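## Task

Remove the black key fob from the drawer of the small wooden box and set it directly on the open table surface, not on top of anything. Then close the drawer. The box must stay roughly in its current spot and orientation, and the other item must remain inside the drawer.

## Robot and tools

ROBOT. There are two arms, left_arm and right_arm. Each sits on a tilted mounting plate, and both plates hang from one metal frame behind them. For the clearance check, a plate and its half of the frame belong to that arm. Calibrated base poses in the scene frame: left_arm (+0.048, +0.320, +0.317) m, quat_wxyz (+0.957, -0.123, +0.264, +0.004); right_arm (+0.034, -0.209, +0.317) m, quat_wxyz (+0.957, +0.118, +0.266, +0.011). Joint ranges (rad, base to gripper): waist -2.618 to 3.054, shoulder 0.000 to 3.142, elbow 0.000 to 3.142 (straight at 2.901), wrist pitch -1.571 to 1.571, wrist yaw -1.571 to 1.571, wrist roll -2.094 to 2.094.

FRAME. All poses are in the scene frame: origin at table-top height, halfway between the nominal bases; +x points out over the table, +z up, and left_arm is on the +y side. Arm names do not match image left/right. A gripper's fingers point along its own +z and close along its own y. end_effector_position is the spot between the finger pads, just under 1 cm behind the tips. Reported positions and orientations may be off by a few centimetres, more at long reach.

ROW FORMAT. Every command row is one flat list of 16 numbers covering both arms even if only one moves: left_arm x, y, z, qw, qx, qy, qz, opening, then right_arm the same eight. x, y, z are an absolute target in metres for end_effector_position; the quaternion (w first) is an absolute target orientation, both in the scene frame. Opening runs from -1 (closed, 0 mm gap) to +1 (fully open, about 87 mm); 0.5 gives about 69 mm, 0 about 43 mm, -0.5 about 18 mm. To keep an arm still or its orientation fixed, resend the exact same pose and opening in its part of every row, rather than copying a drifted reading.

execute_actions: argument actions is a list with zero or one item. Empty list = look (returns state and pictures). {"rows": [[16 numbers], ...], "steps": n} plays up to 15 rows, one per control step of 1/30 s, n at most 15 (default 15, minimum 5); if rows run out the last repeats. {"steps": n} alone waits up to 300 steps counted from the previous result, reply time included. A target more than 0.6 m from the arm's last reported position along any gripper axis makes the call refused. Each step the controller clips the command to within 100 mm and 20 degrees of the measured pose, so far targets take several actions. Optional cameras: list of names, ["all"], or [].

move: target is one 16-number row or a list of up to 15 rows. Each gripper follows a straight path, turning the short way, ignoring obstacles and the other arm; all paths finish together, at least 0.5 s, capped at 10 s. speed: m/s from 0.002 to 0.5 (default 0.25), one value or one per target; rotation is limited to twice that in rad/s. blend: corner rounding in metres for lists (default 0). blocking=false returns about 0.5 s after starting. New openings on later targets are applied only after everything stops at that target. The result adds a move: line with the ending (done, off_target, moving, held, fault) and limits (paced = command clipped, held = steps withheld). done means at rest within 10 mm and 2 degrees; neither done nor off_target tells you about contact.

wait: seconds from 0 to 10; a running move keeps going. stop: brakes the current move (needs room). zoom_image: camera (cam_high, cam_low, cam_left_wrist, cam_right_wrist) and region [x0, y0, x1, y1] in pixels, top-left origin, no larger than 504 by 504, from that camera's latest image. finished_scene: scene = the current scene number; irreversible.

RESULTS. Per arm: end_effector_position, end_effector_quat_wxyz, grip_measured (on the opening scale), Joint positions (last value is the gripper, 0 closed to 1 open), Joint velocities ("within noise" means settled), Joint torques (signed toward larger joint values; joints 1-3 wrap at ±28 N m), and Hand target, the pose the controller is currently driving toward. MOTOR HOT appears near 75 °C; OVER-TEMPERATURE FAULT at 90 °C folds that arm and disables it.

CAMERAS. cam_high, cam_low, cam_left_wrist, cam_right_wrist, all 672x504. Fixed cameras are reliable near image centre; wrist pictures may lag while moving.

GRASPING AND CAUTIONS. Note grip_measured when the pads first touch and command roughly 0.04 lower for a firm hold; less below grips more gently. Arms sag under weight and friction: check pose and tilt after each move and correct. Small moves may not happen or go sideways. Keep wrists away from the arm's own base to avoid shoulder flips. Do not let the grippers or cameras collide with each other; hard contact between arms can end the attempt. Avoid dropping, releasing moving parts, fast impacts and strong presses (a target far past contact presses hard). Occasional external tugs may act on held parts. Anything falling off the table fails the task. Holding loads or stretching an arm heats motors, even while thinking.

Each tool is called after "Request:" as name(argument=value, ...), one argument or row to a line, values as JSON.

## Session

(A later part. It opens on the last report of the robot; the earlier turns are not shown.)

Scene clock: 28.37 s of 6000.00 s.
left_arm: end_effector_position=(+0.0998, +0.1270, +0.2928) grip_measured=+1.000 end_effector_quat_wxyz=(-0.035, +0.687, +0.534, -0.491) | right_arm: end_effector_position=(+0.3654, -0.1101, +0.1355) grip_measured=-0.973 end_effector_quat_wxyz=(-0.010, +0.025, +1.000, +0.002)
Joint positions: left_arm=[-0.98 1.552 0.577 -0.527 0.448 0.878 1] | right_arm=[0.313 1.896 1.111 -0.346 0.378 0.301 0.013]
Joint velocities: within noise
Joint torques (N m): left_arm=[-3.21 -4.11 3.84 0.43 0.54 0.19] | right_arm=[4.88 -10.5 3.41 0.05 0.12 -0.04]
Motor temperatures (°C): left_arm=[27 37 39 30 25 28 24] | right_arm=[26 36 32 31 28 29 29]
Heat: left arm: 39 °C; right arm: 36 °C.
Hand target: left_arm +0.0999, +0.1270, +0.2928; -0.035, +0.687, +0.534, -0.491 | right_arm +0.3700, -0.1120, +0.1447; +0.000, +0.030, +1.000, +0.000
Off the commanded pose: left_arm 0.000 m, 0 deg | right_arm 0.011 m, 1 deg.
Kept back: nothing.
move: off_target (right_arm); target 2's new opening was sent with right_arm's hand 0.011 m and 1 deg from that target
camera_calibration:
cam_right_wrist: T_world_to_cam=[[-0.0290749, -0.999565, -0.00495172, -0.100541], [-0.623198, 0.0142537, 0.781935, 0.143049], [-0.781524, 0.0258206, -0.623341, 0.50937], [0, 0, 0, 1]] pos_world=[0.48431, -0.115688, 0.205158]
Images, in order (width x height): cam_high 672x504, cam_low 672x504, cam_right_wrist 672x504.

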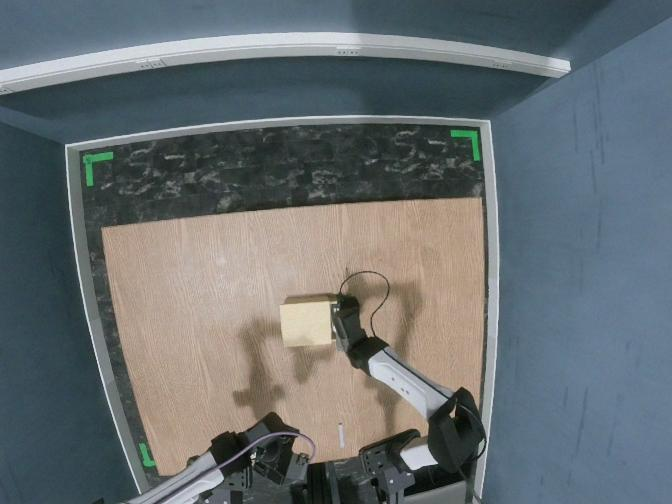

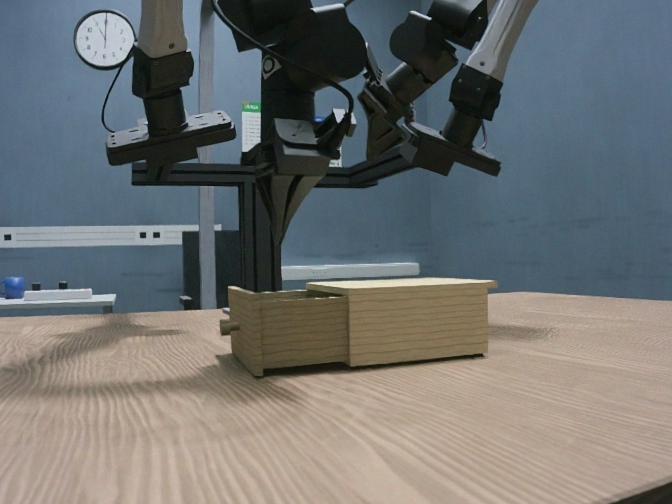

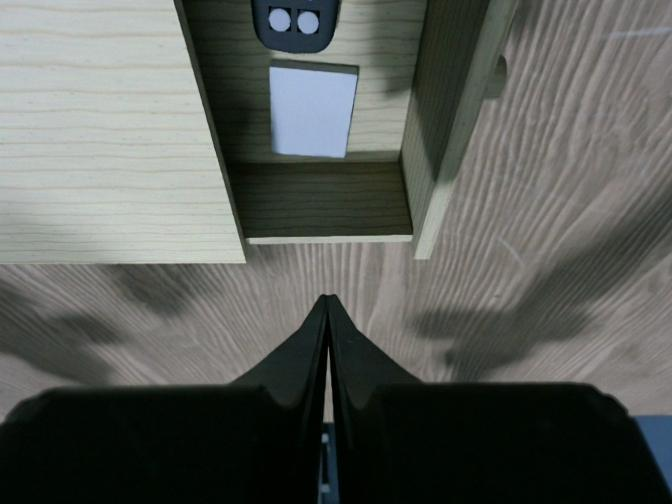

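Request:
move(
  target=[0.0998, 0.1270, 0.2928, -0.035, 0.687, 0.534, -0.491, 1, 0.43, -0.096, 0.125, 0.0814, 0.7148, 0.6902, 0.0786, 0.24],
  speed=0.45,
  cameras=["cam_right_wrist", "cam_low", "cam_high"],
)

Request:
zoom_image(
  camera="cam_right_wrist",
  region=[150, 100, 500, 440],
)

Request:
zoom_image(
  camera="cam_low",
  region=[200, 130, 500, 400],
)

Scene clock: 33.00 s of 6000.00 s.
left_arm: end_effector_position=(+0.0998, +0.1270, +0.2928) grip_measured=+1.000 end_effector_quat_wxyz=(-0.035, +0.687, +0.534, -0.491) | right_arm: end_effector_position=(+0.4256, -0.0987, +0.1198) grip_measured=+0.240 end_effector_quat_wxyz=(+0.073, +0.712, +0.694, +0.071)
Joint positions: left_arm=[-0.98 1.552 0.577 -0.527 0.448 0.878 1] | right_arm=[0.234 1.854 0.902 0.083 0.382 1.688 0.62]
Joint velocities: within noise
Joint torques (N m): left_arm=[-3.25 -4.07 3.84 0.42 0.54 0.2] | right_arm=[4.89 -8.31 2.69 0.6 0.19 -0.04]
Motor temperatures (°C): left_arm=[27 37 39 30 25 28 24] | right_arm=[26 37 32 31 28 29 29]
Heat: left arm: 39 °C; right arm: 37 °C.
Hand target: left_arm +0.0999, +0.1270, +0.2928; -0.035, +0.687, +0.534, -0.491 | right_arm +0.4301, -0.0961, +0.1251; +0.081, +0.715, +0.690, +0.079
Off the commanded pose: left_arm 0.000 m, 0 deg | right_arm 0.007 m, 1 deg.
Kept back: nothing.
move: done
camera_calibration:
cam_right_wrist: T_world_to_cam=[[-0.979027, 0.00420754, -0.203686, 0.439702], [-0.153462, 0.642349, 0.750891, 0.0584936], [0.133997, 0.7664, -0.628232, 0.230363], [0, 0, 0, 1]] pos_world=[0.408588, -0.215974, 0.19036]
Images, in order (width x height): cam_high 672x504, cam_low 672x504, cam_right_wrist 672x504.

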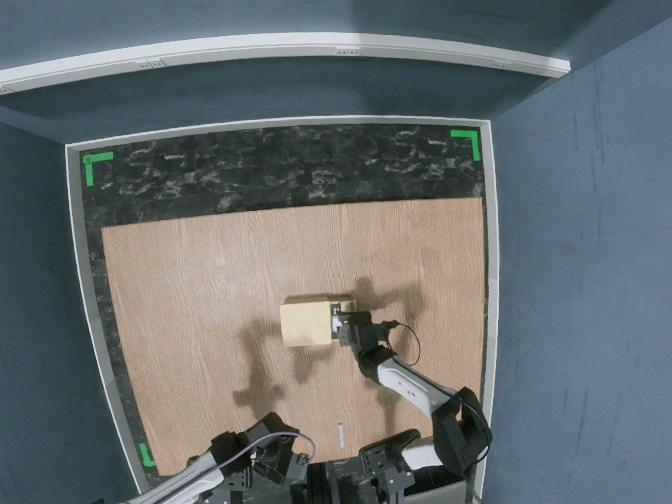

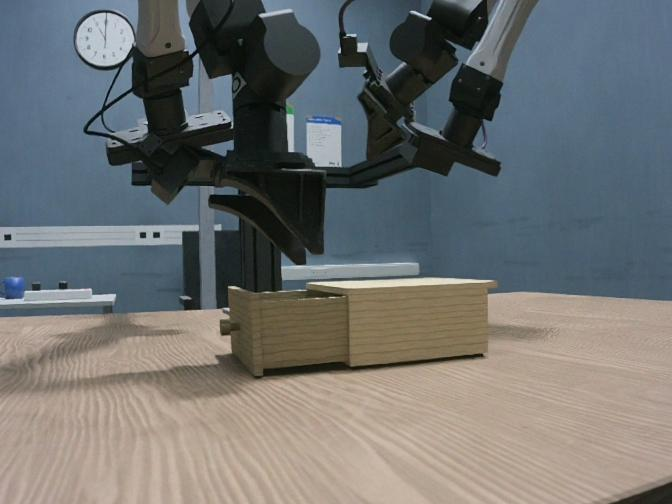

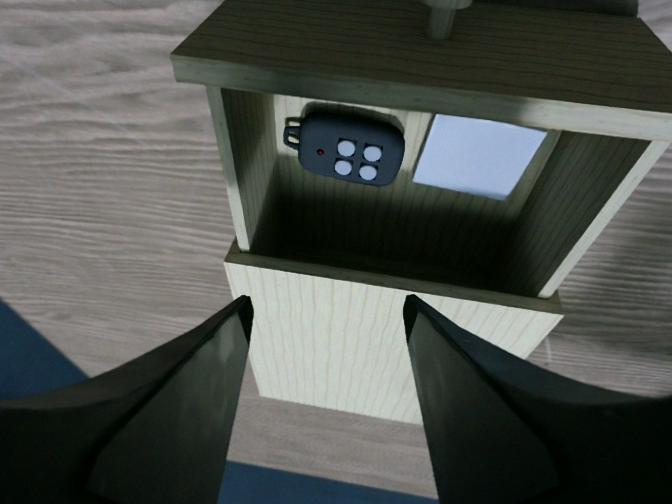

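Scaled by 1.440 from the camera's 672x504 image, which has a finer 960x720 frame.

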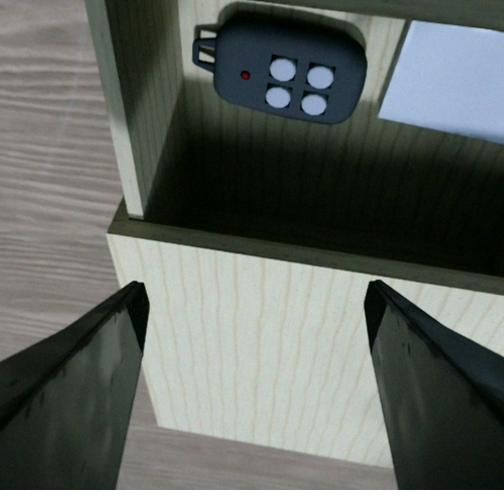

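Scaled by 1.680 from the camera's 672x504 image, which has a finer 960x720 frame.

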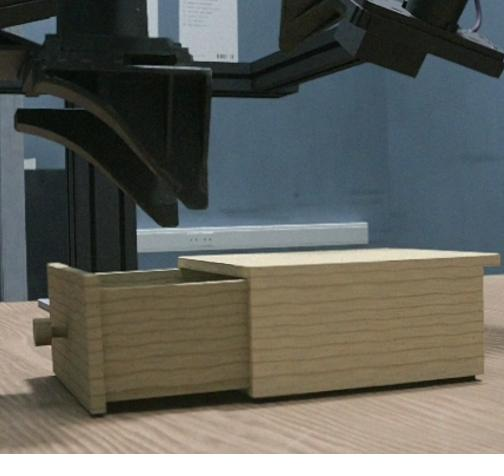

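Request:
zoom_image(
  camera="cam_low",
  region=[195, 140, 345, 280],
)

Request:
zoom_image(
  camera="cam_high",
  region=[300, 280, 440, 400],
)

Request:
zoom_image(
  camera="cam_low",
  region=[340, 30, 510, 190],
)

Scaled by 3.360 from the camera's 672x504 image, which has a finer 960x720 frame.

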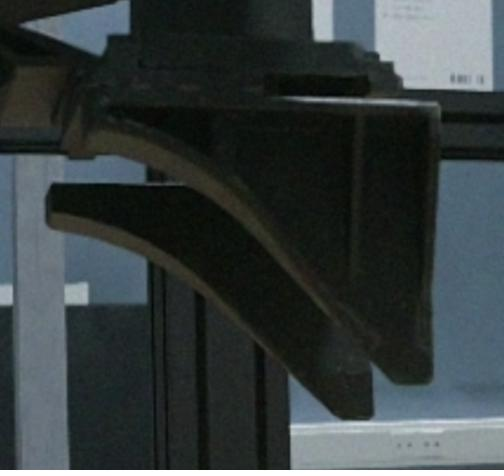

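Scaled by 3.600 from the camera's 672x504 image, which has a finer 960x720 frame.

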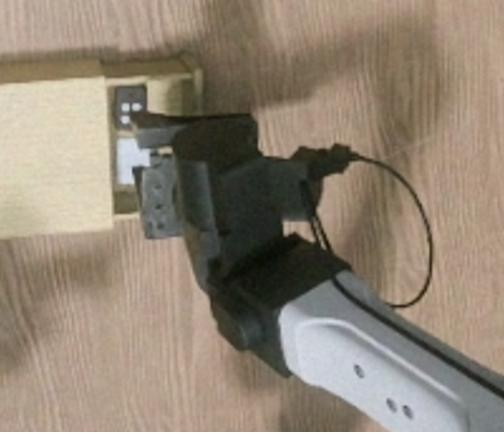

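Scaled by 2.965 from the camera's 672x504 image, which has a finer 960x720 frame.

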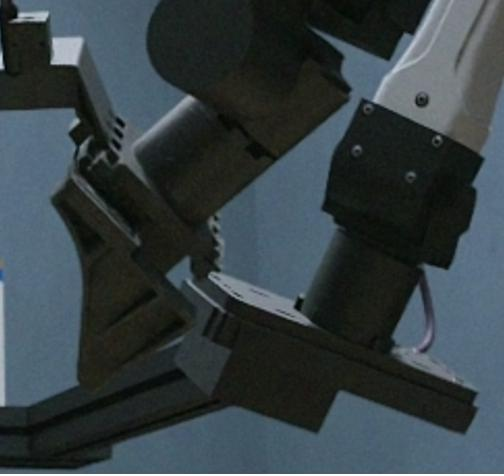

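Request:
move(
  target=[0.0998, 0.1270, 0.2928, -0.035, 0.687, 0.534, -0.491, 1, 0.3975, -0.110, 0.105, 0.1572, 0.0562, 0.9616, 0.2189, -1],
  speed=0.45,
  cameras=["cam_right_wrist", "cam_low"],
)

Request:
zoom_image(
  camera="cam_low",
  region=[200, 130, 500, 400],
)

Scene clock: 42.87 s of 6000.00 s.
left_arm: end_effector_position=(+0.0998, +0.1270, +0.2928) grip_measured=+1.000 end_effector_quat_wxyz=(-0.035, +0.687, +0.534, -0.491) | right_arm: end_effector_position=(+0.3992, -0.1083, +0.1107) grip_measured=-0.973 end_effector_quat_wxyz=(+0.164, +0.059, +0.960, +0.218)
Joint positions: left_arm=[-0.98 1.552 0.577 -0.527 0.448 0.878 1] | right_arm=[0.083 1.854 0.783 0.394 -0.141 0.128 0.013]
Joint velocities: within noise
Joint torques (N m): left_arm=[-3.18 -4.05 3.84 0.43 0.53 0.18] | right_arm=[1.92 -5.72 3.88 0.74 -0.35 -0.29]
Motor temperatures (°C): left_arm=[27 37 39 30 25 28 24] | right_arm=[26 36 31 31 28 29 29]
Heat: left arm: 39 °C; right arm: 36 °C.
Hand target: left_arm +0.0999, +0.1270, +0.2928; -0.035, +0.687, +0.534, -0.491 | right_arm +0.3973, -0.1101, +0.1051; +0.157, +0.056, +0.961, +0.219
Off the commanded pose: left_arm 0.000 m, 0 deg | right_arm 0.006 m, 1 deg.
Kept back: nothing.
move: done
camera_calibration:
cam_right_wrist: T_world_to_cam=[[-0.0216897, -0.900951, -0.433379, -0.042762], [-0.862192, -0.202587, 0.464309, 0.290537], [-0.506116, 0.383727, -0.772399, 0.465543], [0, 0, 0, 1]] pos_world=[0.48519, -0.158309, 0.206154]
Images, in order (width x height): cam_low 672x504, cam_right_wrist 672x504.

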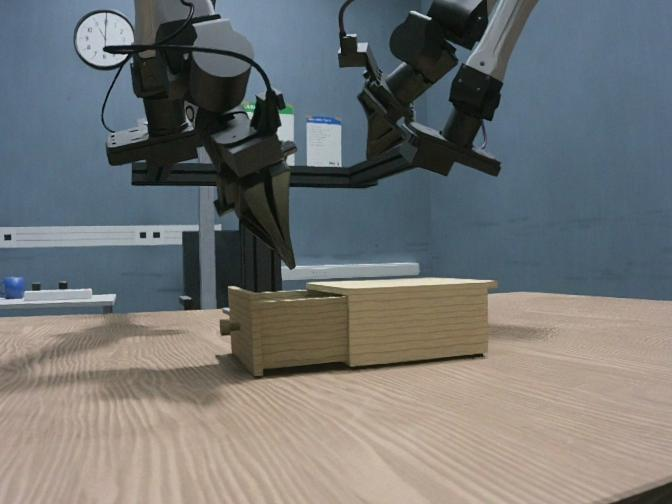

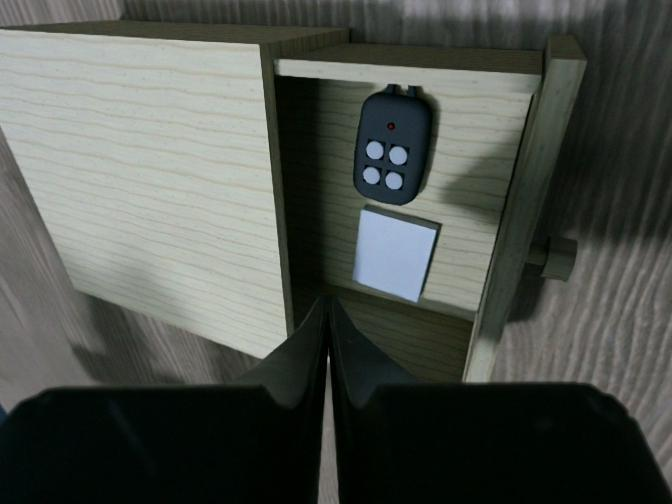

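Scaled by 1.680 from the camera's 672x504 image, which has a finer 960x720 frame.

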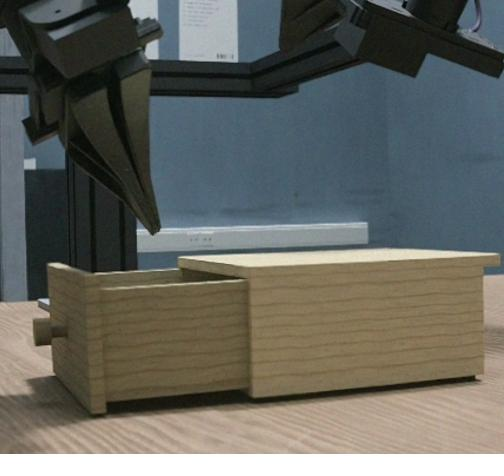

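Request:
move(
  target=[0.0998, 0.1270, 0.2928, -0.035, 0.687, 0.534, -0.491, 1, 0.4255, -0.0755, 0.0205, 0.1572, 0.0562, 0.9616, 0.2189, -1],
  speed=0.1,
  cameras=["cam_right_wrist", "cam_low"],
)

Request:
zoom_image(
  camera="cam_right_wrist",
  region=[150, 100, 550, 440],
)

Scene clock: 45.23 s of 6000.00 s.
left_arm: end_effector_position=(+0.0998, +0.1270, +0.2928) grip_measured=+1.000 end_effector_quat_wxyz=(-0.035, +0.687, +0.534, -0.491) | right_arm: end_effector_position=(+0.4256, -0.0780, +0.0285) grip_measured=-0.973 end_effector_quat_wxyz=(+0.155, +0.056, +0.960, +0.225)
Joint positions: left_arm=[-0.98 1.552 0.577 -0.527 0.448 0.878 1] | right_arm=[0.091 2.231 1.074 0.462 -0.152 0.131 0.013]
Joint velocities: within noise
Joint torques (N m): left_arm=[-3.26 -4.11 3.81 0.43 0.54 0.19] | right_arm=[4.49 -6.12 3.32 1.01 -0.05 -0.17]
Motor temperatures (°C): left_arm=[27 37 39 30 25 28 24] | right_arm=[26 36 31 31 28 29 29]
Heat: left arm: 39 °C; right arm: 36 °C.
Hand target: left_arm +0.0999, +0.1270, +0.2928; -0.035, +0.687, +0.534, -0.491 | right_arm +0.4253, -0.0756, +0.0209; +0.157, +0.056, +0.961, +0.219
Off the commanded pose: left_arm 0.000 m, 0 deg | right_arm 0.008 m, 1 deg.
Kept back: nothing.
move: done
camera_calibration:
cam_right_wrist: T_world_to_cam=[[-0.0178535, -0.894887, -0.445936, -0.0512665], [-0.852219, -0.219626, 0.474855, 0.351797], [-0.522881, 0.388513, -0.758718, 0.410909], [0, 0, 0, 1]] pos_world=[0.513749, -0.128257, 0.12185]
Images, in order (width x height): cam_low 672x504, cam_right_wrist 672x504.

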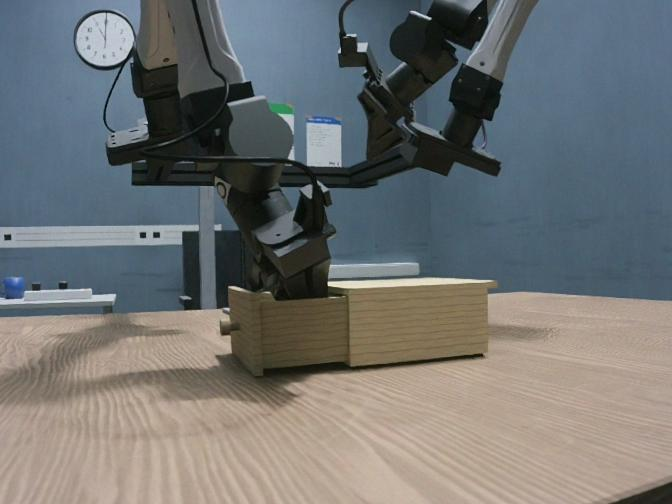

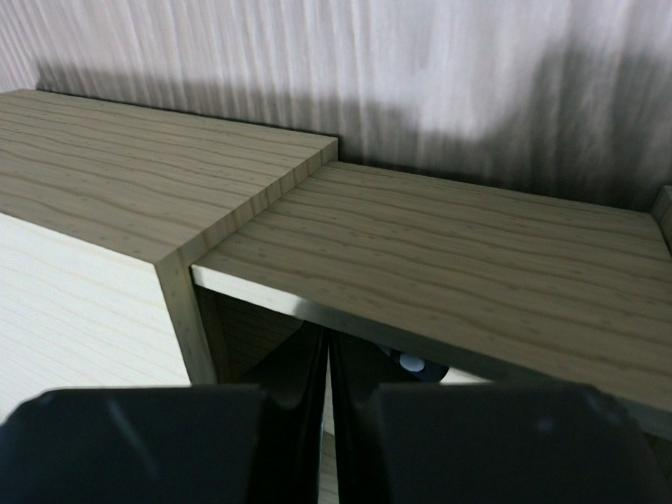

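Scaled by 1.260 from the camera's 672x504 image, which has a finer 960x720 frame.

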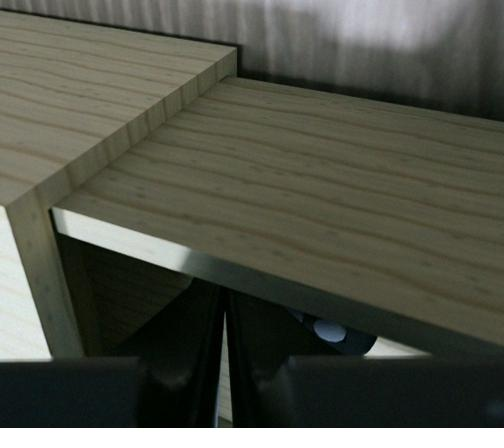

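Request:
move(
  target=[
    [0.0998, 0.1270, 0.2928, -0.035, 0.687, 0.534, -0.491, 1, 0.4255, -0.096, 0.019, 0.1572, 0.0562, 0.9616, 0.2189, -1],
    [0.0998, 0.1270, 0.2928, -0.035, 0.687, 0.534, -0.491, 1, 0.40, -0.108, 0.11, 0.1572, 0.0562, 0.9616, 0.2189, -1],
  ],
  speed=[0.07, 0.2],
  cameras=["cam_right_wrist", "cam_low"],
)

Request:
zoom_image(
  camera="cam_right_wrist",
  region=[200, 0, 600, 400],
)

Scene clock: 47.07 s of 6000.00 s.
left_arm: end_effector_position=(+0.0998, +0.1270, +0.2928) grip_measured=+1.000 end_effector_quat_wxyz=(-0.035, +0.687, +0.534, -0.491) | right_arm: end_effector_position=(+0.3956, -0.1098, +0.1010) grip_measured=-0.973 end_effector_quat_wxyz=(+0.149, +0.059, +0.962, +0.219)
Joint positions: left_arm=[-0.98 1.552 0.577 -0.527 0.448 0.878 1] | right_arm=[0.069 1.891 0.808 0.375 -0.155 0.122 0.013]
Joint velocities: within noise
Joint torques (N m): left_arm=[-3.19 -4.08 3.84 0.44 0.54 0.18] | right_arm=[4.19 -9.85 1.95 0.71 -0.13 -0.15]
Motor temperatures (°C): left_arm=[27 37 39 30 25 28 24] | right_arm=[26 37 31 31 28 29 29]
Heat: left arm: 39 °C; right arm: 37 °C.
Hand target: left_arm +0.0999, +0.1270, +0.2928; -0.035, +0.687, +0.534, -0.491 | right_arm +0.4000, -0.1079, +0.1097; +0.157, +0.056, +0.961, +0.219
Off the commanded pose: left_arm 0.000 m, 0 deg | right_arm 0.010 m, 1 deg.
Kept back: nothing.
move: done
camera_calibration:
cam_right_wrist: T_world_to_cam=[[-0.0286355, -0.899794, -0.435374, -0.0452809], [-0.847247, -0.209275, 0.488238, 0.282576], [-0.530427, 0.38285, -0.756355, 0.464789], [0, 0, 0, 1]] pos_world=[0.484652, -0.159552, 0.193867]
Images, in order (width x height): cam_low 672x504, cam_right_wrist 672x504.

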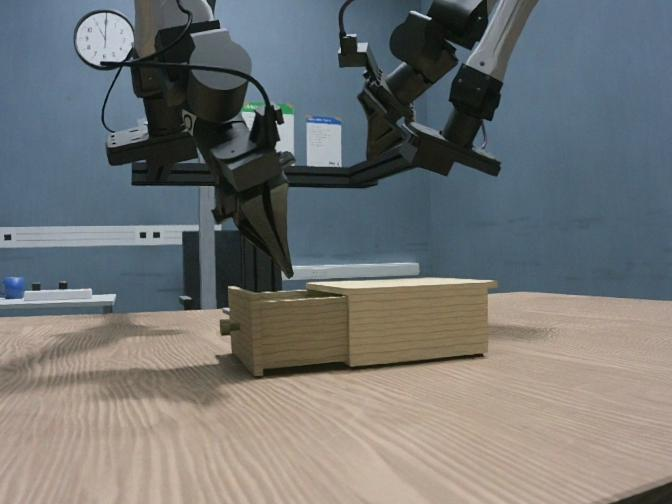

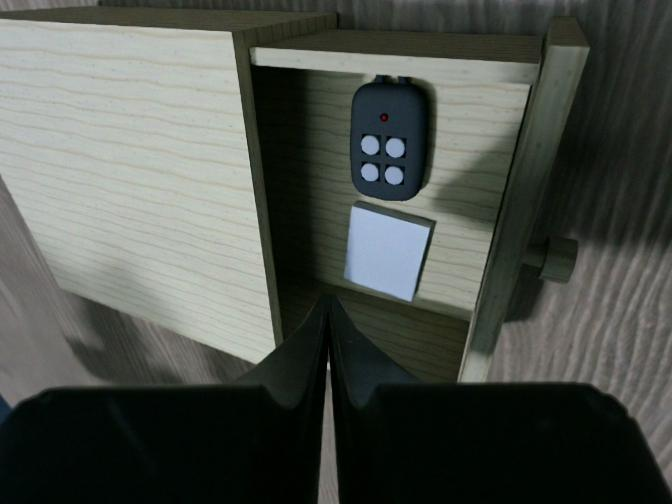

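Scaled by 1.260 from the camera's 672x504 image, which has a finer 960x720 frame.

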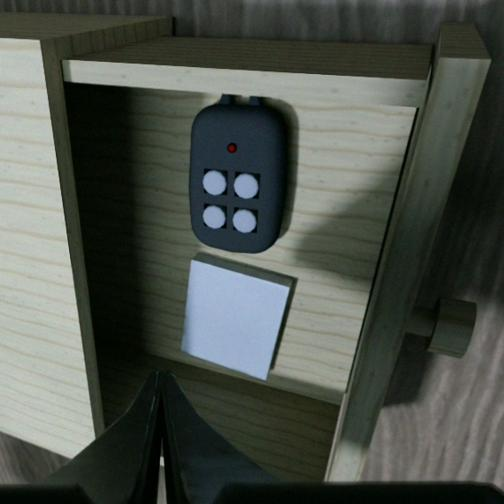

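Request:
move(
  target=[
    [0.0998,0.1270,0.2928,-0.035,0.687,0.534,-0.491,1,0.3975,-0.110,0.105,0.1572,0.0562,0.9616,0.2189,-1],
    [0.0998,0.1270,0.2928,-0.035,0.687,0.534,-0.491,1,0.4255,-0.0765,0.0195,0.1572,0.0562,0.9616,0.2189,-1],
    [0.0998,0.1270,0.2928,-0.035,0.687,0.534,-0.491,1,0.4255,-0.108,0.0195,0.1572,0.0562,0.9616,0.2189,-1],
  ],
  speed=[0.15,0.12,0.06],
  cameras=["cam_right_wrist"],
)

Scene clock: 50.63 s of 6000.00 s.
left_arm: end_effector_position=(+0.0998, +0.1270, +0.2928) grip_measured=+1.000 end_effector_quat_wxyz=(-0.035, +0.687, +0.534, -0.491) | right_arm: end_effector_position=(+0.4252, -0.0843, +0.0293) grip_measured=-0.973 end_effector_quat_wxyz=(+0.154, +0.056, +0.955, +0.249)
Joint positions: left_arm=[-0.98 1.552 0.577 -0.527 0.448 0.878 1] | right_arm=[0.054 2.228 1.07 0.461 -0.228 0.116 0.013]
Joint velocities: within noise
Joint torques (N m): left_arm=[-3.23 -4.08 3.85 0.44 0.53 0.18] | right_arm=[0.14 -8.32 1.87 0.75 0.08 -0.57]
Motor temperatures (°C): left_arm=[27 37 39 30 25 27 23] | right_arm=[26 37 31 31 28 29 29]
Heat: left arm: 39 °C; right arm: 37 °C.
Hand target: left_arm +0.0999, +0.1270, +0.2928; -0.035, +0.687, +0.534, -0.491 | right_arm +0.4250, -0.1077, +0.0202; +0.156, +0.056, +0.961, +0.219
Off the commanded pose: left_arm 0.000 m, 0 deg | right_arm 0.026 m, 4 deg.
Kept back: nothing.
move: off_target (right_arm)
camera_calibration:
cam_right_wrist: T_world_to_cam=[[-0.00984158, -0.872393, -0.488705, -0.0568429], [-0.851631, -0.248818, 0.461318, 0.347292], [-0.524049, 0.420737, -0.740508, 0.416395], [0, 0, 0, 1]] pos_world=[0.513417, -0.13837, 0.120353]
Images, in order (width x height): cam_right_wrist 672x504.

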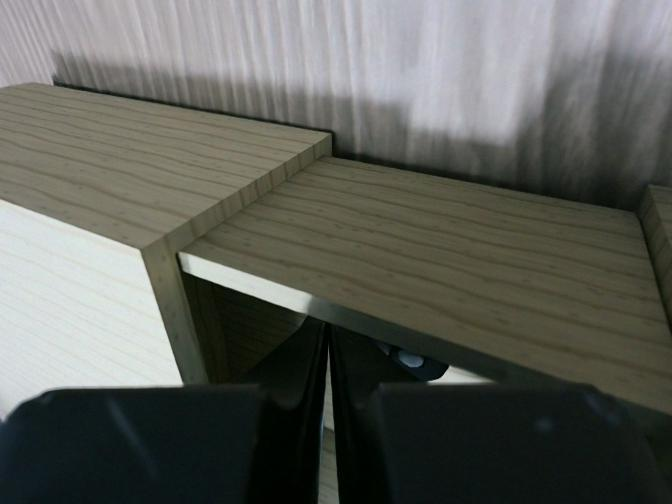

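Request:
move(
  target=[
    [0.0998,0.1270,0.2928,-0.035,0.687,0.534,-0.491,1,0.4225,-0.084,0.045,0.1564,0.02,0.9877,0.06,-1],
    [0.0998,0.1270,0.2928,-0.035,0.687,0.534,-0.491,1,0.395,-0.1125,0.115,0.1564,0,0.9877,0.0,-0.06],
  ],
  speed=[0.12,0.18],
  cameras=["cam_right_wrist"],
)

Scene clock: 53.97 s of 6000.00 s.
left_arm: end_effector_position=(+0.0998, +0.1270, +0.2928) grip_measured=+1.000 end_effector_quat_wxyz=(-0.035, +0.687, +0.534, -0.491) | right_arm: end_effector_position=(+0.3909, -0.1129, +0.1048) grip_measured=-0.060 end_effector_quat_wxyz=(+0.147, -0.001, +0.989, +0.000)
Joint positions: left_arm=[-0.98 1.552 0.577 -0.527 0.448 0.878 1] | right_arm=[0.305 1.912 0.874 0.246 0.433 0.107 0.47]
Joint velocities: within noise
Joint torques (N m): left_arm=[-3.22 -4.07 3.81 0.44 0.55 0.2] | right_arm=[5.16 -10.09 2.19 0.59 0.13 -0.11]
Motor temperatures (°C): left_arm=[27 37 39 30 25 27 23] | right_arm=[26 38 31 31 28 29 29]
Heat: left arm: 39 °C; right arm: 38 °C.
Hand target: left_arm +0.0999, +0.1270, +0.2928; -0.035, +0.687, +0.534, -0.491 | right_arm +0.3951, -0.1125, +0.1146; +0.157, +0.000, +0.988, +0.000
Off the commanded pose: left_arm 0.000 m, 0 deg | right_arm 0.011 m, 1 deg.
Kept back: nothing.
move: off_target (right_arm); target 2's new opening was sent with right_arm's hand 0.011 m and 1 deg from that target
camera_calibration:
cam_right_wrist: T_world_to_cam=[[0.0225537, -0.999735, 0.00454199, -0.123914], [-0.834719, -0.0163303, 0.550433, 0.286516], [-0.550213, -0.0162056, -0.834867, 0.437205], [0, 0, 0, 1]] pos_world=[0.482511, -0.112117, 0.207863]
Images, in order (width x height): cam_right_wrist 672x504.

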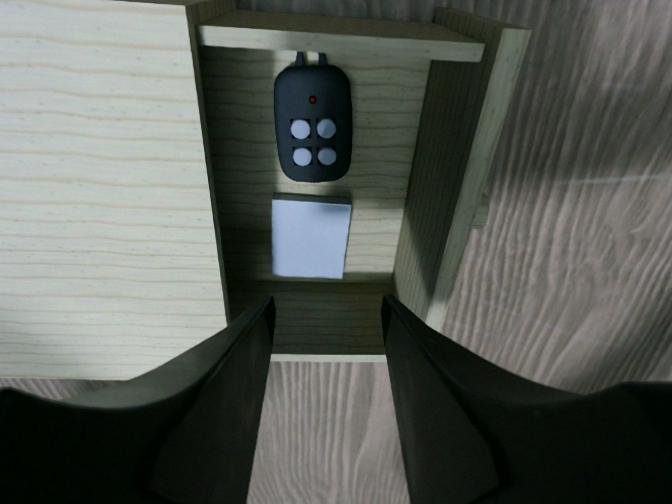

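Request:
move(
  target=[
    [0.0998,0.1270,0.2928,-0.035,0.687,0.534,-0.491,1,0.398,-0.100,0.11,0.1552,0.0191,0.9803,0.1204,-1],
    [0.0998,0.1270,0.2928,-0.035,0.687,0.534,-0.491,1,0.4255,-0.0795,0.024,0.1552,0.0191,0.9803,0.1204,-1],
    [0.0998,0.1270,0.2928,-0.035,0.687,0.534,-0.491,1,0.4255,-0.104,0.024,0.1563,0.0055,0.9871,0.0345,-1],
  ],
  speed=[0.1,0.1,0.06],
  cameras=["cam_right_wrist"],
)

Scene clock: 59.20 s of 6000.00 s.
left_arm: end_effector_position=(+0.0998, +0.1270, +0.2928) grip_measured=+1.000 end_effector_quat_wxyz=(-0.035, +0.687, +0.534, -0.491) | right_arm: end_effector_position=(+0.4256, -0.0984, +0.0279) grip_measured=-0.973 end_effector_quat_wxyz=(+0.157, +0.011, +0.986, +0.054)
Joint positions: left_arm=[-0.98 1.552 0.577 -0.527 0.448 0.878 1] | right_arm=[0.202 2.215 1.098 0.382 0.258 0.062 0.013]
Joint velocities: within noise
Joint torques (N m): left_arm=[-3.18 -4.1 3.84 0.43 0.55 0.19] | right_arm=[4.48 -7.46 3.47 0.74 0.27 -0.33]
Motor temperatures (°C): left_arm=[27 37 39 30 25 27 23] | right_arm=[26 38 31 31 28 29 29]
Heat: left arm: 39 °C; right arm: 38 °C.
Hand target: left_arm +0.0999, +0.1270, +0.2928; -0.035, +0.687, +0.534, -0.491 | right_arm +0.4256, -0.1040, +0.0243; +0.156, +0.006, +0.987, +0.035
Off the commanded pose: left_arm 0.000 m, 0 deg | right_arm 0.007 m, 2 deg.
Kept back: nothing.
move: done
camera_calibration:
cam_right_wrist: T_world_to_cam=[[0.0144612, -0.994369, -0.10498, -0.102831], [-0.845945, -0.068141, 0.528898, 0.358259], [-0.533074, 0.0811592, -0.842167, 0.394772], [0, 0, 0, 1]] pos_world=[0.514997, -0.10988, 0.132186]
Images, in order (width x height): cam_right_wrist 672x504.

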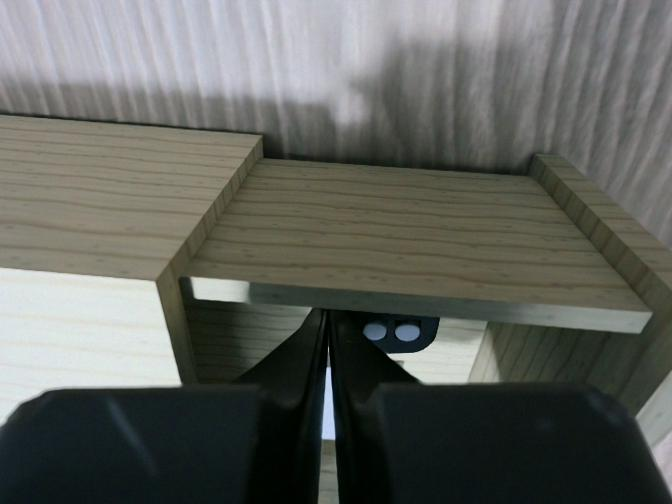

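Request:
move(
  target=[
    [0.0998,0.1270,0.2928,-0.035,0.687,0.534,-0.491,1,0.420,-0.100,0.040,0.1563,0.0055,0.9871,0.0345,-1],
    [0.0998,0.1270,0.2928,-0.035,0.687,0.534,-0.491,1,0.398,-0.1160,0.115,0.1564,0,0.9877,0.0,-0.06],
  ],
  speed=[0.12,0.15],
  blend=[0.01,0],
  cameras=["cam_right_wrist"],
)

Scene clock: 61.30 s of 6000.00 s.
left_arm: end_effector_position=(+0.0998, +0.1270, +0.2928) grip_measured=+1.000 end_effector_quat_wxyz=(-0.035, +0.687, +0.534, -0.491) | right_arm: end_effector_position=(+0.3937, -0.1165, +0.1046) grip_measured=-0.060 end_effector_quat_wxyz=(+0.147, -0.005, +0.989, +0.000)
Joint positions: left_arm=[-0.98 1.552 0.577 -0.527 0.448 0.878 1] | right_arm=[0.294 1.909 0.881 0.239 0.425 0.092 0.47]
Joint velocities: within noise
Joint torques (N m): left_arm=[-3.19 -4.07 3.85 0.43 0.55 0.19] | right_arm=[5.2 -10.19 2.3 0.62 0.13 -0.04]
Motor temperatures (°C): left_arm=[27 37 39 30 25 27 23] | right_arm=[26 38 31 31 28 29 29]
Heat: left arm: 39 °C; right arm: 38 °C.
Hand target: left_arm +0.0999, +0.1270, +0.2928; -0.035, +0.687, +0.534, -0.491 | right_arm +0.3980, -0.1160, +0.1145; +0.156, +0.000, +0.988, +0.000
Off the commanded pose: left_arm 0.000 m, 0 deg | right_arm 0.011 m, 1 deg.
Kept back: nothing.
move: off_target (right_arm); blend cut to 0.0086 m at target 1; target 2's new opening was sent with right_arm's hand 0.011 m and 1 deg from that target
camera_calibration:
cam_right_wrist: T_world_to_cam=[[0.0291501, -0.999555, 0.00635507, -0.130383], [-0.834313, -0.0208286, 0.550897, 0.288127], [-0.550519, -0.0213608, -0.834549, 0.438024], [0, 0, 0, 1]] pos_world=[0.48533, -0.114967, 0.207652]
Images, in order (width x height): cam_right_wrist 672x504.

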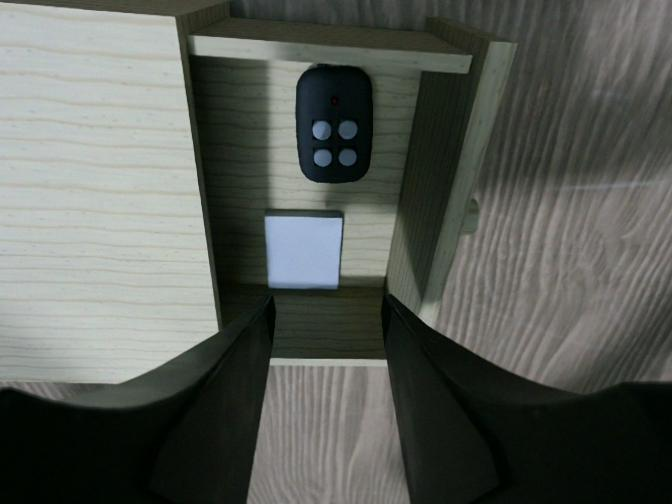

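Request:
move(
  target=[
    [0.0998,0.1270,0.2928,-0.035,0.687,0.534,-0.491,1,0.398,-0.1140,0.112,0.1563,-0.0045,0.9873,-0.0284,-0.04],
    [0.0998,0.1270,0.2928,-0.035,0.687,0.534,-0.491,1,0.4165,-0.1170,0.051,0.1563,-0.0045,0.9873,-0.0284,-0.04],
  ],
  speed=[0.12,0.1],
  blend=[0.005,0],
  cameras=["cam_right_wrist"],
)

Scene clock: 65.77 s of 6000.00 s.
left_arm: end_effector_position=(+0.0998, +0.1270, +0.2928) grip_measured=+1.000 end_effector_quat_wxyz=(-0.035, +0.687, +0.534, -0.491) | right_arm: end_effector_position=(+0.4130, -0.1161, +0.0566) grip_measured=-0.040 end_effector_quat_wxyz=(+0.153, -0.005, +0.988, -0.030)
Joint positions: left_arm=[-0.98 1.552 0.577 -0.527 0.448 0.878 1] | right_arm=[0.263 2.119 1.025 0.323 0.464 0.055 0.48]
Joint velocities: within noise
Joint torques (N m): left_arm=[-3.22 -4.05 3.77 0.44 0.55 0.18] | right_arm=[3.43 -6.78 3.96 0.88 -0.05 -0.21]
Motor temperatures (°C): left_arm=[27 37 39 30 25 27 23] | right_arm=[26 39 31 31 28 29 29]
Heat: left arm: 39 °C; right arm: 39 °C.
Hand target: left_arm +0.0999, +0.1270, +0.2928; -0.035, +0.687, +0.534, -0.491 | right_arm +0.4165, -0.1172, +0.0512; +0.156, -0.004, +0.987, -0.029
Off the commanded pose: left_arm 0.000 m, 0 deg | right_arm 0.007 m, 0 deg.
Kept back: nothing.
move: done; blend cut to 0 m at target 1
camera_calibration:
cam_right_wrist: T_world_to_cam=[[0.0206877, -0.997607, 0.0659714, -0.129921], [-0.841069, 0.0183093, 0.540618, 0.338594], [-0.540532, -0.0666706, -0.838677, 0.399443], [0, 0, 0, 1]] pos_world=[0.503381, -0.109178, 0.160525]
Images, in order (width x height): cam_right_wrist 672x504.

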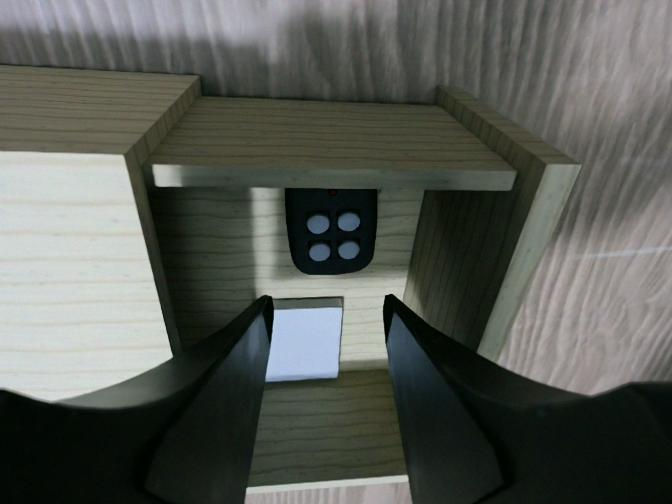

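Request:
move(
  target=[0.0998,0.1270,0.2928,-0.035,0.687,0.534,-0.491,1,0.4270,-0.1203,0.020,0.1563,-0.0045,0.9873,-0.0284,-0.04],
  speed=0.06,
  cameras=["cam_right_wrist"],
)

Scene clock: 66.97 s of 6000.00 s.
left_arm: end_effector_position=(+0.0998, +0.1270, +0.2928) grip_measured=+1.000 end_effector_quat_wxyz=(-0.035, +0.687, +0.534, -0.491) | right_arm: end_effector_position=(+0.4214, -0.1196, +0.0312) grip_measured=-0.041 end_effector_quat_wxyz=(+0.149, -0.012, +0.988, -0.032)
Joint positions: left_arm=[-0.98 1.552 0.577 -0.527 0.448 0.878 1] | right_arm=[0.23 2.212 1.107 0.338 0.441 0.019 0.479]
Joint velocities: within noise
Joint torques (N m): left_arm=[-3.19 -4.12 3.84 0.43 0.54 0.2] | right_arm=[2.92 -5.53 4.96 1.02 -0.14 -0.12]
Motor temperatures (°C): left_arm=[27 37 39 30 25 27 23] | right_arm=[26 38 31 31 28 29 29]
Heat: left arm: 39 °C; right arm: 38 °C.
Hand target: left_arm +0.0999, +0.1270, +0.2928; -0.035, +0.687, +0.534, -0.491 | right_arm +0.4266, -0.1206, +0.0206; +0.156, -0.004, +0.987, -0.029
Off the commanded pose: left_arm 0.000 m, 0 deg | right_arm 0.012 m, 1 deg.
Kept back: nothing.
move: off_target (right_arm)
camera_calibration:
cam_right_wrist: T_world_to_cam=[[0.0340172, -0.996886, 0.0711393, -0.137552], [-0.836782, 0.0105119, 0.547435, 0.356545], [-0.546478, -0.0781503, -0.833819, 0.383398], [0, 0, 0, 1]] pos_world=[0.512549, -0.110909, 0.134285]
Images, in order (width x height): cam_right_wrist 672x504.

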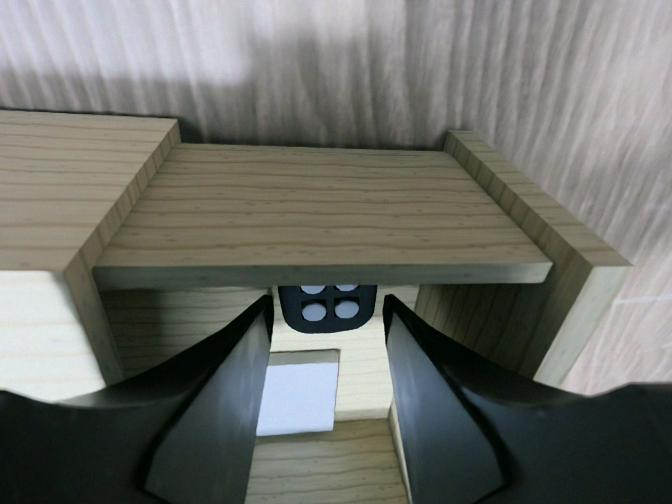

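Request:
move(
  target=[0.0998,0.1270,0.2928,-0.035,0.687,0.534,-0.491,1,0.4266,-0.1206,0.0206,0.1563,-0.0045,0.9873,-0.0284,-0.24],
  speed=0.06,
  cameras=["cam_right_wrist"],
)

Scene clock: 67.97 s of 6000.00 s.
left_arm: end_effector_position=(+0.0998, +0.1270, +0.2928) grip_measured=+1.000 end_effector_quat_wxyz=(-0.035, +0.687, +0.534, -0.491) | right_arm: end_effector_position=(+0.4222, -0.1193, +0.0297) grip_measured=-0.185 end_effector_quat_wxyz=(+0.150, -0.012, +0.988, -0.032)
Joint positions: left_arm=[-0.98 1.552 0.577 -0.527 0.448 0.878 1] | right_arm=[0.229 2.218 1.112 0.342 0.44 0.017 0.407]
Joint velocities: within noise
Joint torques (N m): left_arm=[-3.21 -4.08 3.75 0.43 0.55 0.19] | right_arm=[3.17 -6.13 4.16 0.99 -0.11 -0.12]
Motor temperatures (°C): left_arm=[27 37 39 30 25 27 23] | right_arm=[26 38 31 31 28 29 29]
Heat: left arm: 39 °C; right arm: 38 °C.
Hand target: left_arm +0.0999, +0.1270, +0.2928; -0.035, +0.687, +0.534, -0.491 | right_arm +0.4263, -0.1208, +0.0211; +0.156, -0.005, +0.987, -0.029
Off the commanded pose: left_arm 0.000 m, 0 deg | right_arm 0.010 m, 1 deg.
Kept back: nothing.
move: done
camera_calibration:
cam_right_wrist: T_world_to_cam=[[0.0348784, -0.996853, 0.0711871, -0.137521], [-0.837765, 0.00967485, 0.545946, 0.358346], [-0.544916, -0.0786798, -0.834791, 0.381909], [0, 0, 0, 1]] pos_world=[0.513115, -0.110507, 0.132966]
Images, in order (width x height): cam_right_wrist 672x504.

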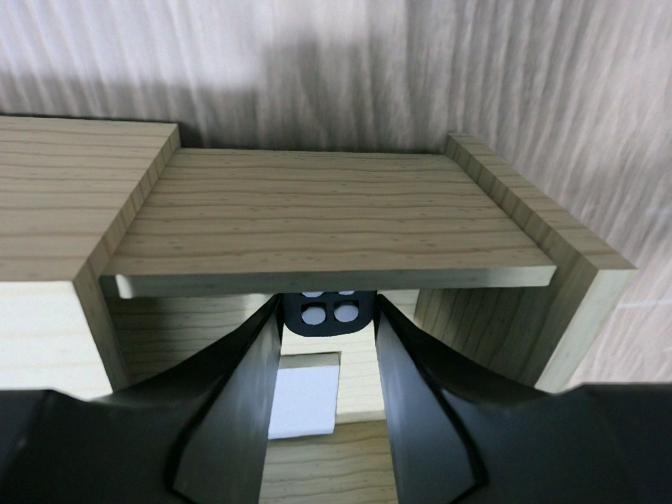

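Request:
move(
  target=[
    [0.0998,0.1270,0.2928,-0.035,0.687,0.534,-0.491,1,0.4266,-0.1206,0.0206,0.1563,-0.0045,0.9873,-0.0284,-0.27],
    [0.0998,0.1270,0.2928,-0.035,0.687,0.534,-0.491,1,0.390,-0.1140,0.150,0.1563,-0.0045,0.9873,-0.0284,-0.27],
    [0.0998,0.1270,0.2928,-0.035,0.687,0.534,-0.491,1,0.335,-0.31,0.150,0.1564,0,0.9877,0,-0.27],
    [0.0998,0.1270,0.2928,-0.035,0.687,0.534,-0.491,1,0.335,-0.31,0.045,0.1564,0,0.9877,0,-0.27],
  ],
  speed=[0.1,0.12,0.25,0.15],
  blend=[0,0.01,0.02,0],
  cameras=["cam_right_wrist","cam_high"],
)

Scene clock: 72.43 s of 6000.00 s.
left_arm: end_effector_position=(+0.0998, +0.1270, +0.2928) grip_measured=+1.000 end_effector_quat_wxyz=(-0.035, +0.687, +0.534, -0.491) | right_arm: end_effector_position=(+0.3340, -0.3080, +0.0488) grip_measured=-0.185 end_effector_quat_wxyz=(+0.152, +0.002, +0.988, -0.001)
Joint positions: left_arm=[-0.98 1.552 0.577 -0.527 0.448 0.878 1] | right_arm=[-0.352 1.941 0.666 0.582 -0.057 -0.336 0.407]
Joint velocities: within noise
Joint torques (N m): left_arm=[-3.21 -4.03 3.79 0.43 0.55 0.2] | right_arm=[-0.24 -5.59 1.47 0.88 -0.19 -0.22]
Motor temperatures (°C): left_arm=[27 37 39 30 25 27 23] | right_arm=[26 38 31 31 28 29 29]
Heat: left arm: 39 °C; right arm: 38 °C.
Hand target: left_arm +0.0999, +0.1270, +0.2928; -0.035, +0.687, +0.534, -0.491 | right_arm +0.3350, -0.3101, +0.0451; +0.156, +0.000, +0.988, +0.000
Off the commanded pose: left_arm 0.000 m, 0 deg | right_arm 0.004 m, 1 deg.
Kept back: nothing.
move: done
camera_calibration:
cam_right_wrist: T_world_to_cam=[[0.0154324, -0.999865, 0.00572817, -0.31517], [-0.840057, -0.00985839, 0.542409, 0.270739], [-0.542279, -0.0131826, -0.840095, 0.354482], [0, 0, 0, 1]] pos_world=[0.424528, -0.307785, 0.152753]
Images, in order (width x height): cam_high 672x504, cam_right_wrist 672x504.

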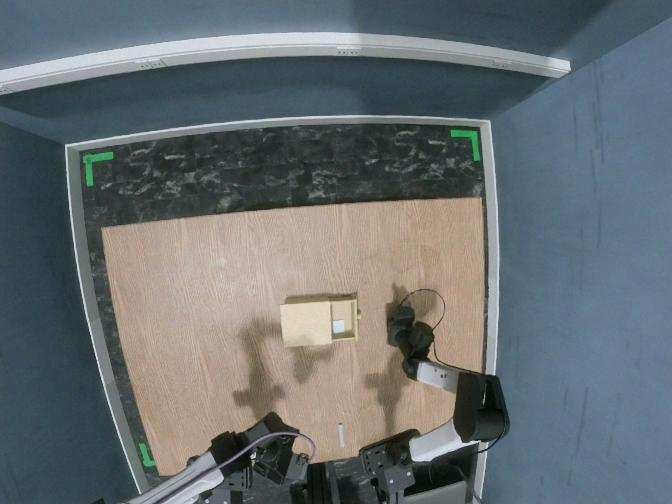

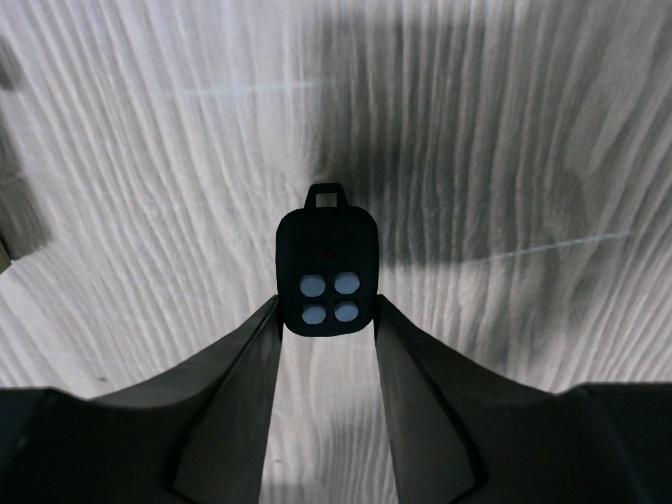

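Request:
move(
  target=[0.0998,0.1270,0.2928,-0.035,0.687,0.534,-0.491,1,0.335,-0.31,0.0135,0.1564,0,0.9877,0,-0.27],
  speed=0.05,
  cameras=["cam_low"],
)

Scene clock: 73.63 s of 6000.00 s.
left_arm: end_effector_position=(+0.0998, +0.1270, +0.2928) grip_measured=+1.000 end_effector_quat_wxyz=(-0.035, +0.687, +0.534, -0.491) | right_arm: end_effector_position=(+0.3336, -0.3077, +0.0171) grip_measured=-0.185 end_effector_quat_wxyz=(+0.151, +0.002, +0.989, +0.000)
Joint positions: left_arm=[-0.98 1.552 0.577 -0.527 0.448 0.878 1] | right_arm=[-0.356 2.088 0.735 0.656 -0.06 -0.338 0.407]
Joint velocities: within noise
Joint torques (N m): left_arm=[-3.23 -4.08 3.85 0.45 0.54 0.19] | right_arm=[-0.2 -5.83 1.02 0.95 -0.2 -0.24]
Motor temperatures (°C): left_arm=[27 37 39 30 25 27 23] | right_arm=[26 38 31 31 28 29 29]
Heat: left arm: 39 °C; right arm: 38 °C.
Hand target: left_arm +0.0999, +0.1270, +0.2928; -0.035, +0.687, +0.534, -0.491 | right_arm +0.3349, -0.3099, +0.0136; +0.156, +0.000, +0.988, +0.000
Off the commanded pose: left_arm 0.000 m, 0 deg | right_arm 0.005 m, 1 deg.
Kept back: nothing.
move: done
Images, in order (width x height): cam_low 672x504.

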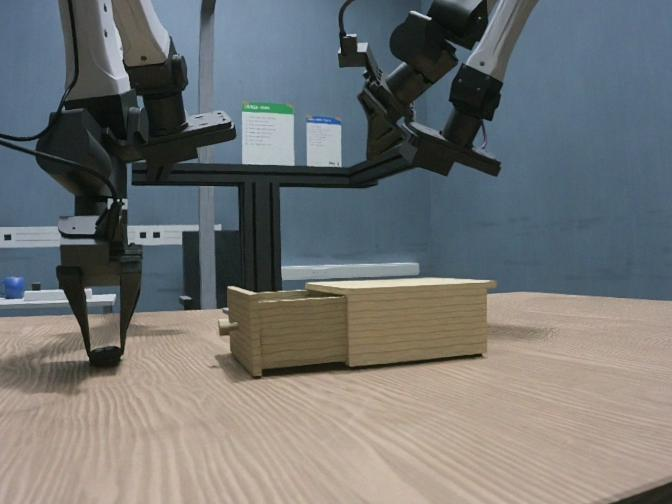

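Request:
move(
  target=[0.0998,0.1270,0.2928,-0.035,0.687,0.534,-0.491,1,0.335,-0.31,0.005,0.1564,0,0.9877,0,-0.27],
  speed=0.03,
  cameras=["cam_low","cam_right_wrist"],
)

Request:
zoom_image(
  camera="cam_low",
  region=[40, 300, 190, 400],
)

Scene clock: 74.57 s of 6000.00 s.
left_arm: end_effector_position=(+0.0998, +0.1270, +0.2928) grip_measured=+1.000 end_effector_quat_wxyz=(-0.035, +0.687, +0.534, -0.491) | right_arm: end_effector_position=(+0.3345, -0.3079, +0.0152) grip_measured=-0.185 end_effector_quat_wxyz=(+0.153, +0.002, +0.988, -0.001)
Joint positions: left_arm=[-0.98 1.552 0.577 -0.527 0.448 0.878 1] | right_arm=[-0.356 2.097 0.739 0.665 -0.061 -0.339 0.407]
Joint velocities: within noise
Joint torques (N m): left_arm=[-3.22 -4.05 3.81 0.43 0.55 0.19] | right_arm=[-0.2 -3.78 2.51 1.01 -0.21 -0.26]
Motor temperatures (°C): left_arm=[27 37 39 29 25 27 23] | right_arm=[26 38 31 31 28 29 29]
Heat: left arm: 39 °C; right arm: 38 °C.
Hand target: left_arm +0.0999, +0.1270, +0.2928; -0.035, +0.687, +0.534, -0.491 | right_arm +0.3347, -0.3098, +0.0056; +0.156, +0.000, +0.988, +0.000
Off the commanded pose: left_arm 0.000 m, 0 deg | right_arm 0.010 m, 1 deg.
Kept back: nothing.
move: done
camera_calibration:
cam_right_wrist: T_world_to_cam=[[0.0157484, -0.99986, 0.00567095, -0.314935], [-0.840606, -0.0101685, 0.541552, 0.289454], [-0.541419, -0.0132956, -0.840648, 0.32627], [0, 0, 0, 1]] pos_world=[0.424925, -0.307609, 0.119309]
Images, in order (width x height): cam_low 672x504, cam_right_wrist 672x504.

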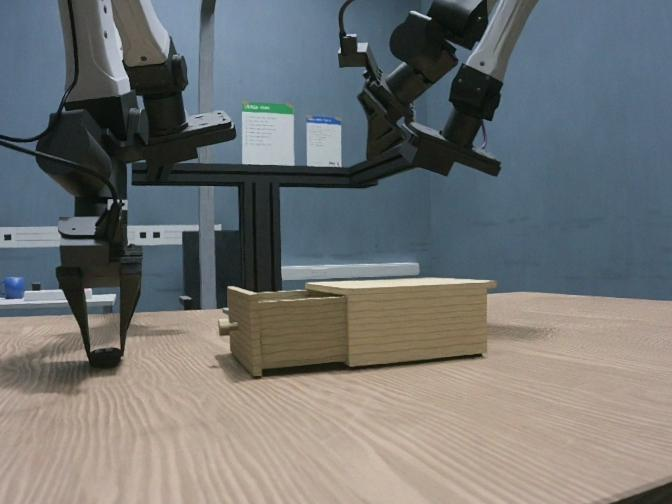

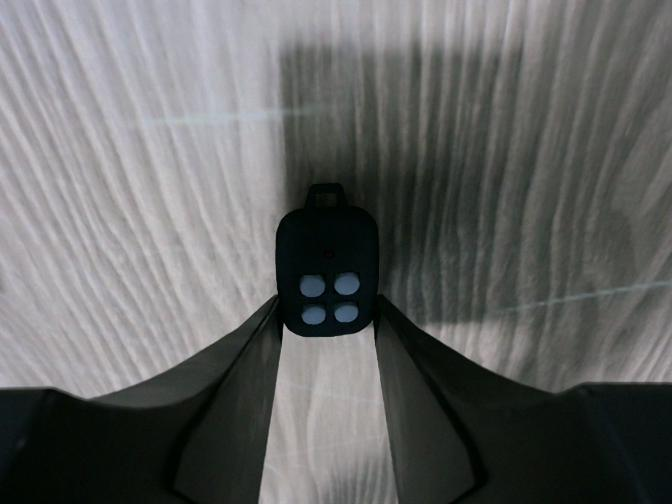

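Scaled by 3.360 from the camera's 672x504 image, which has a finer 960x720 frame.

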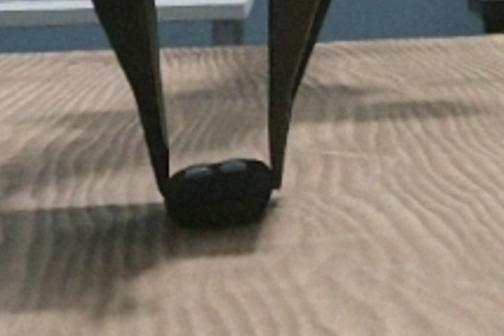

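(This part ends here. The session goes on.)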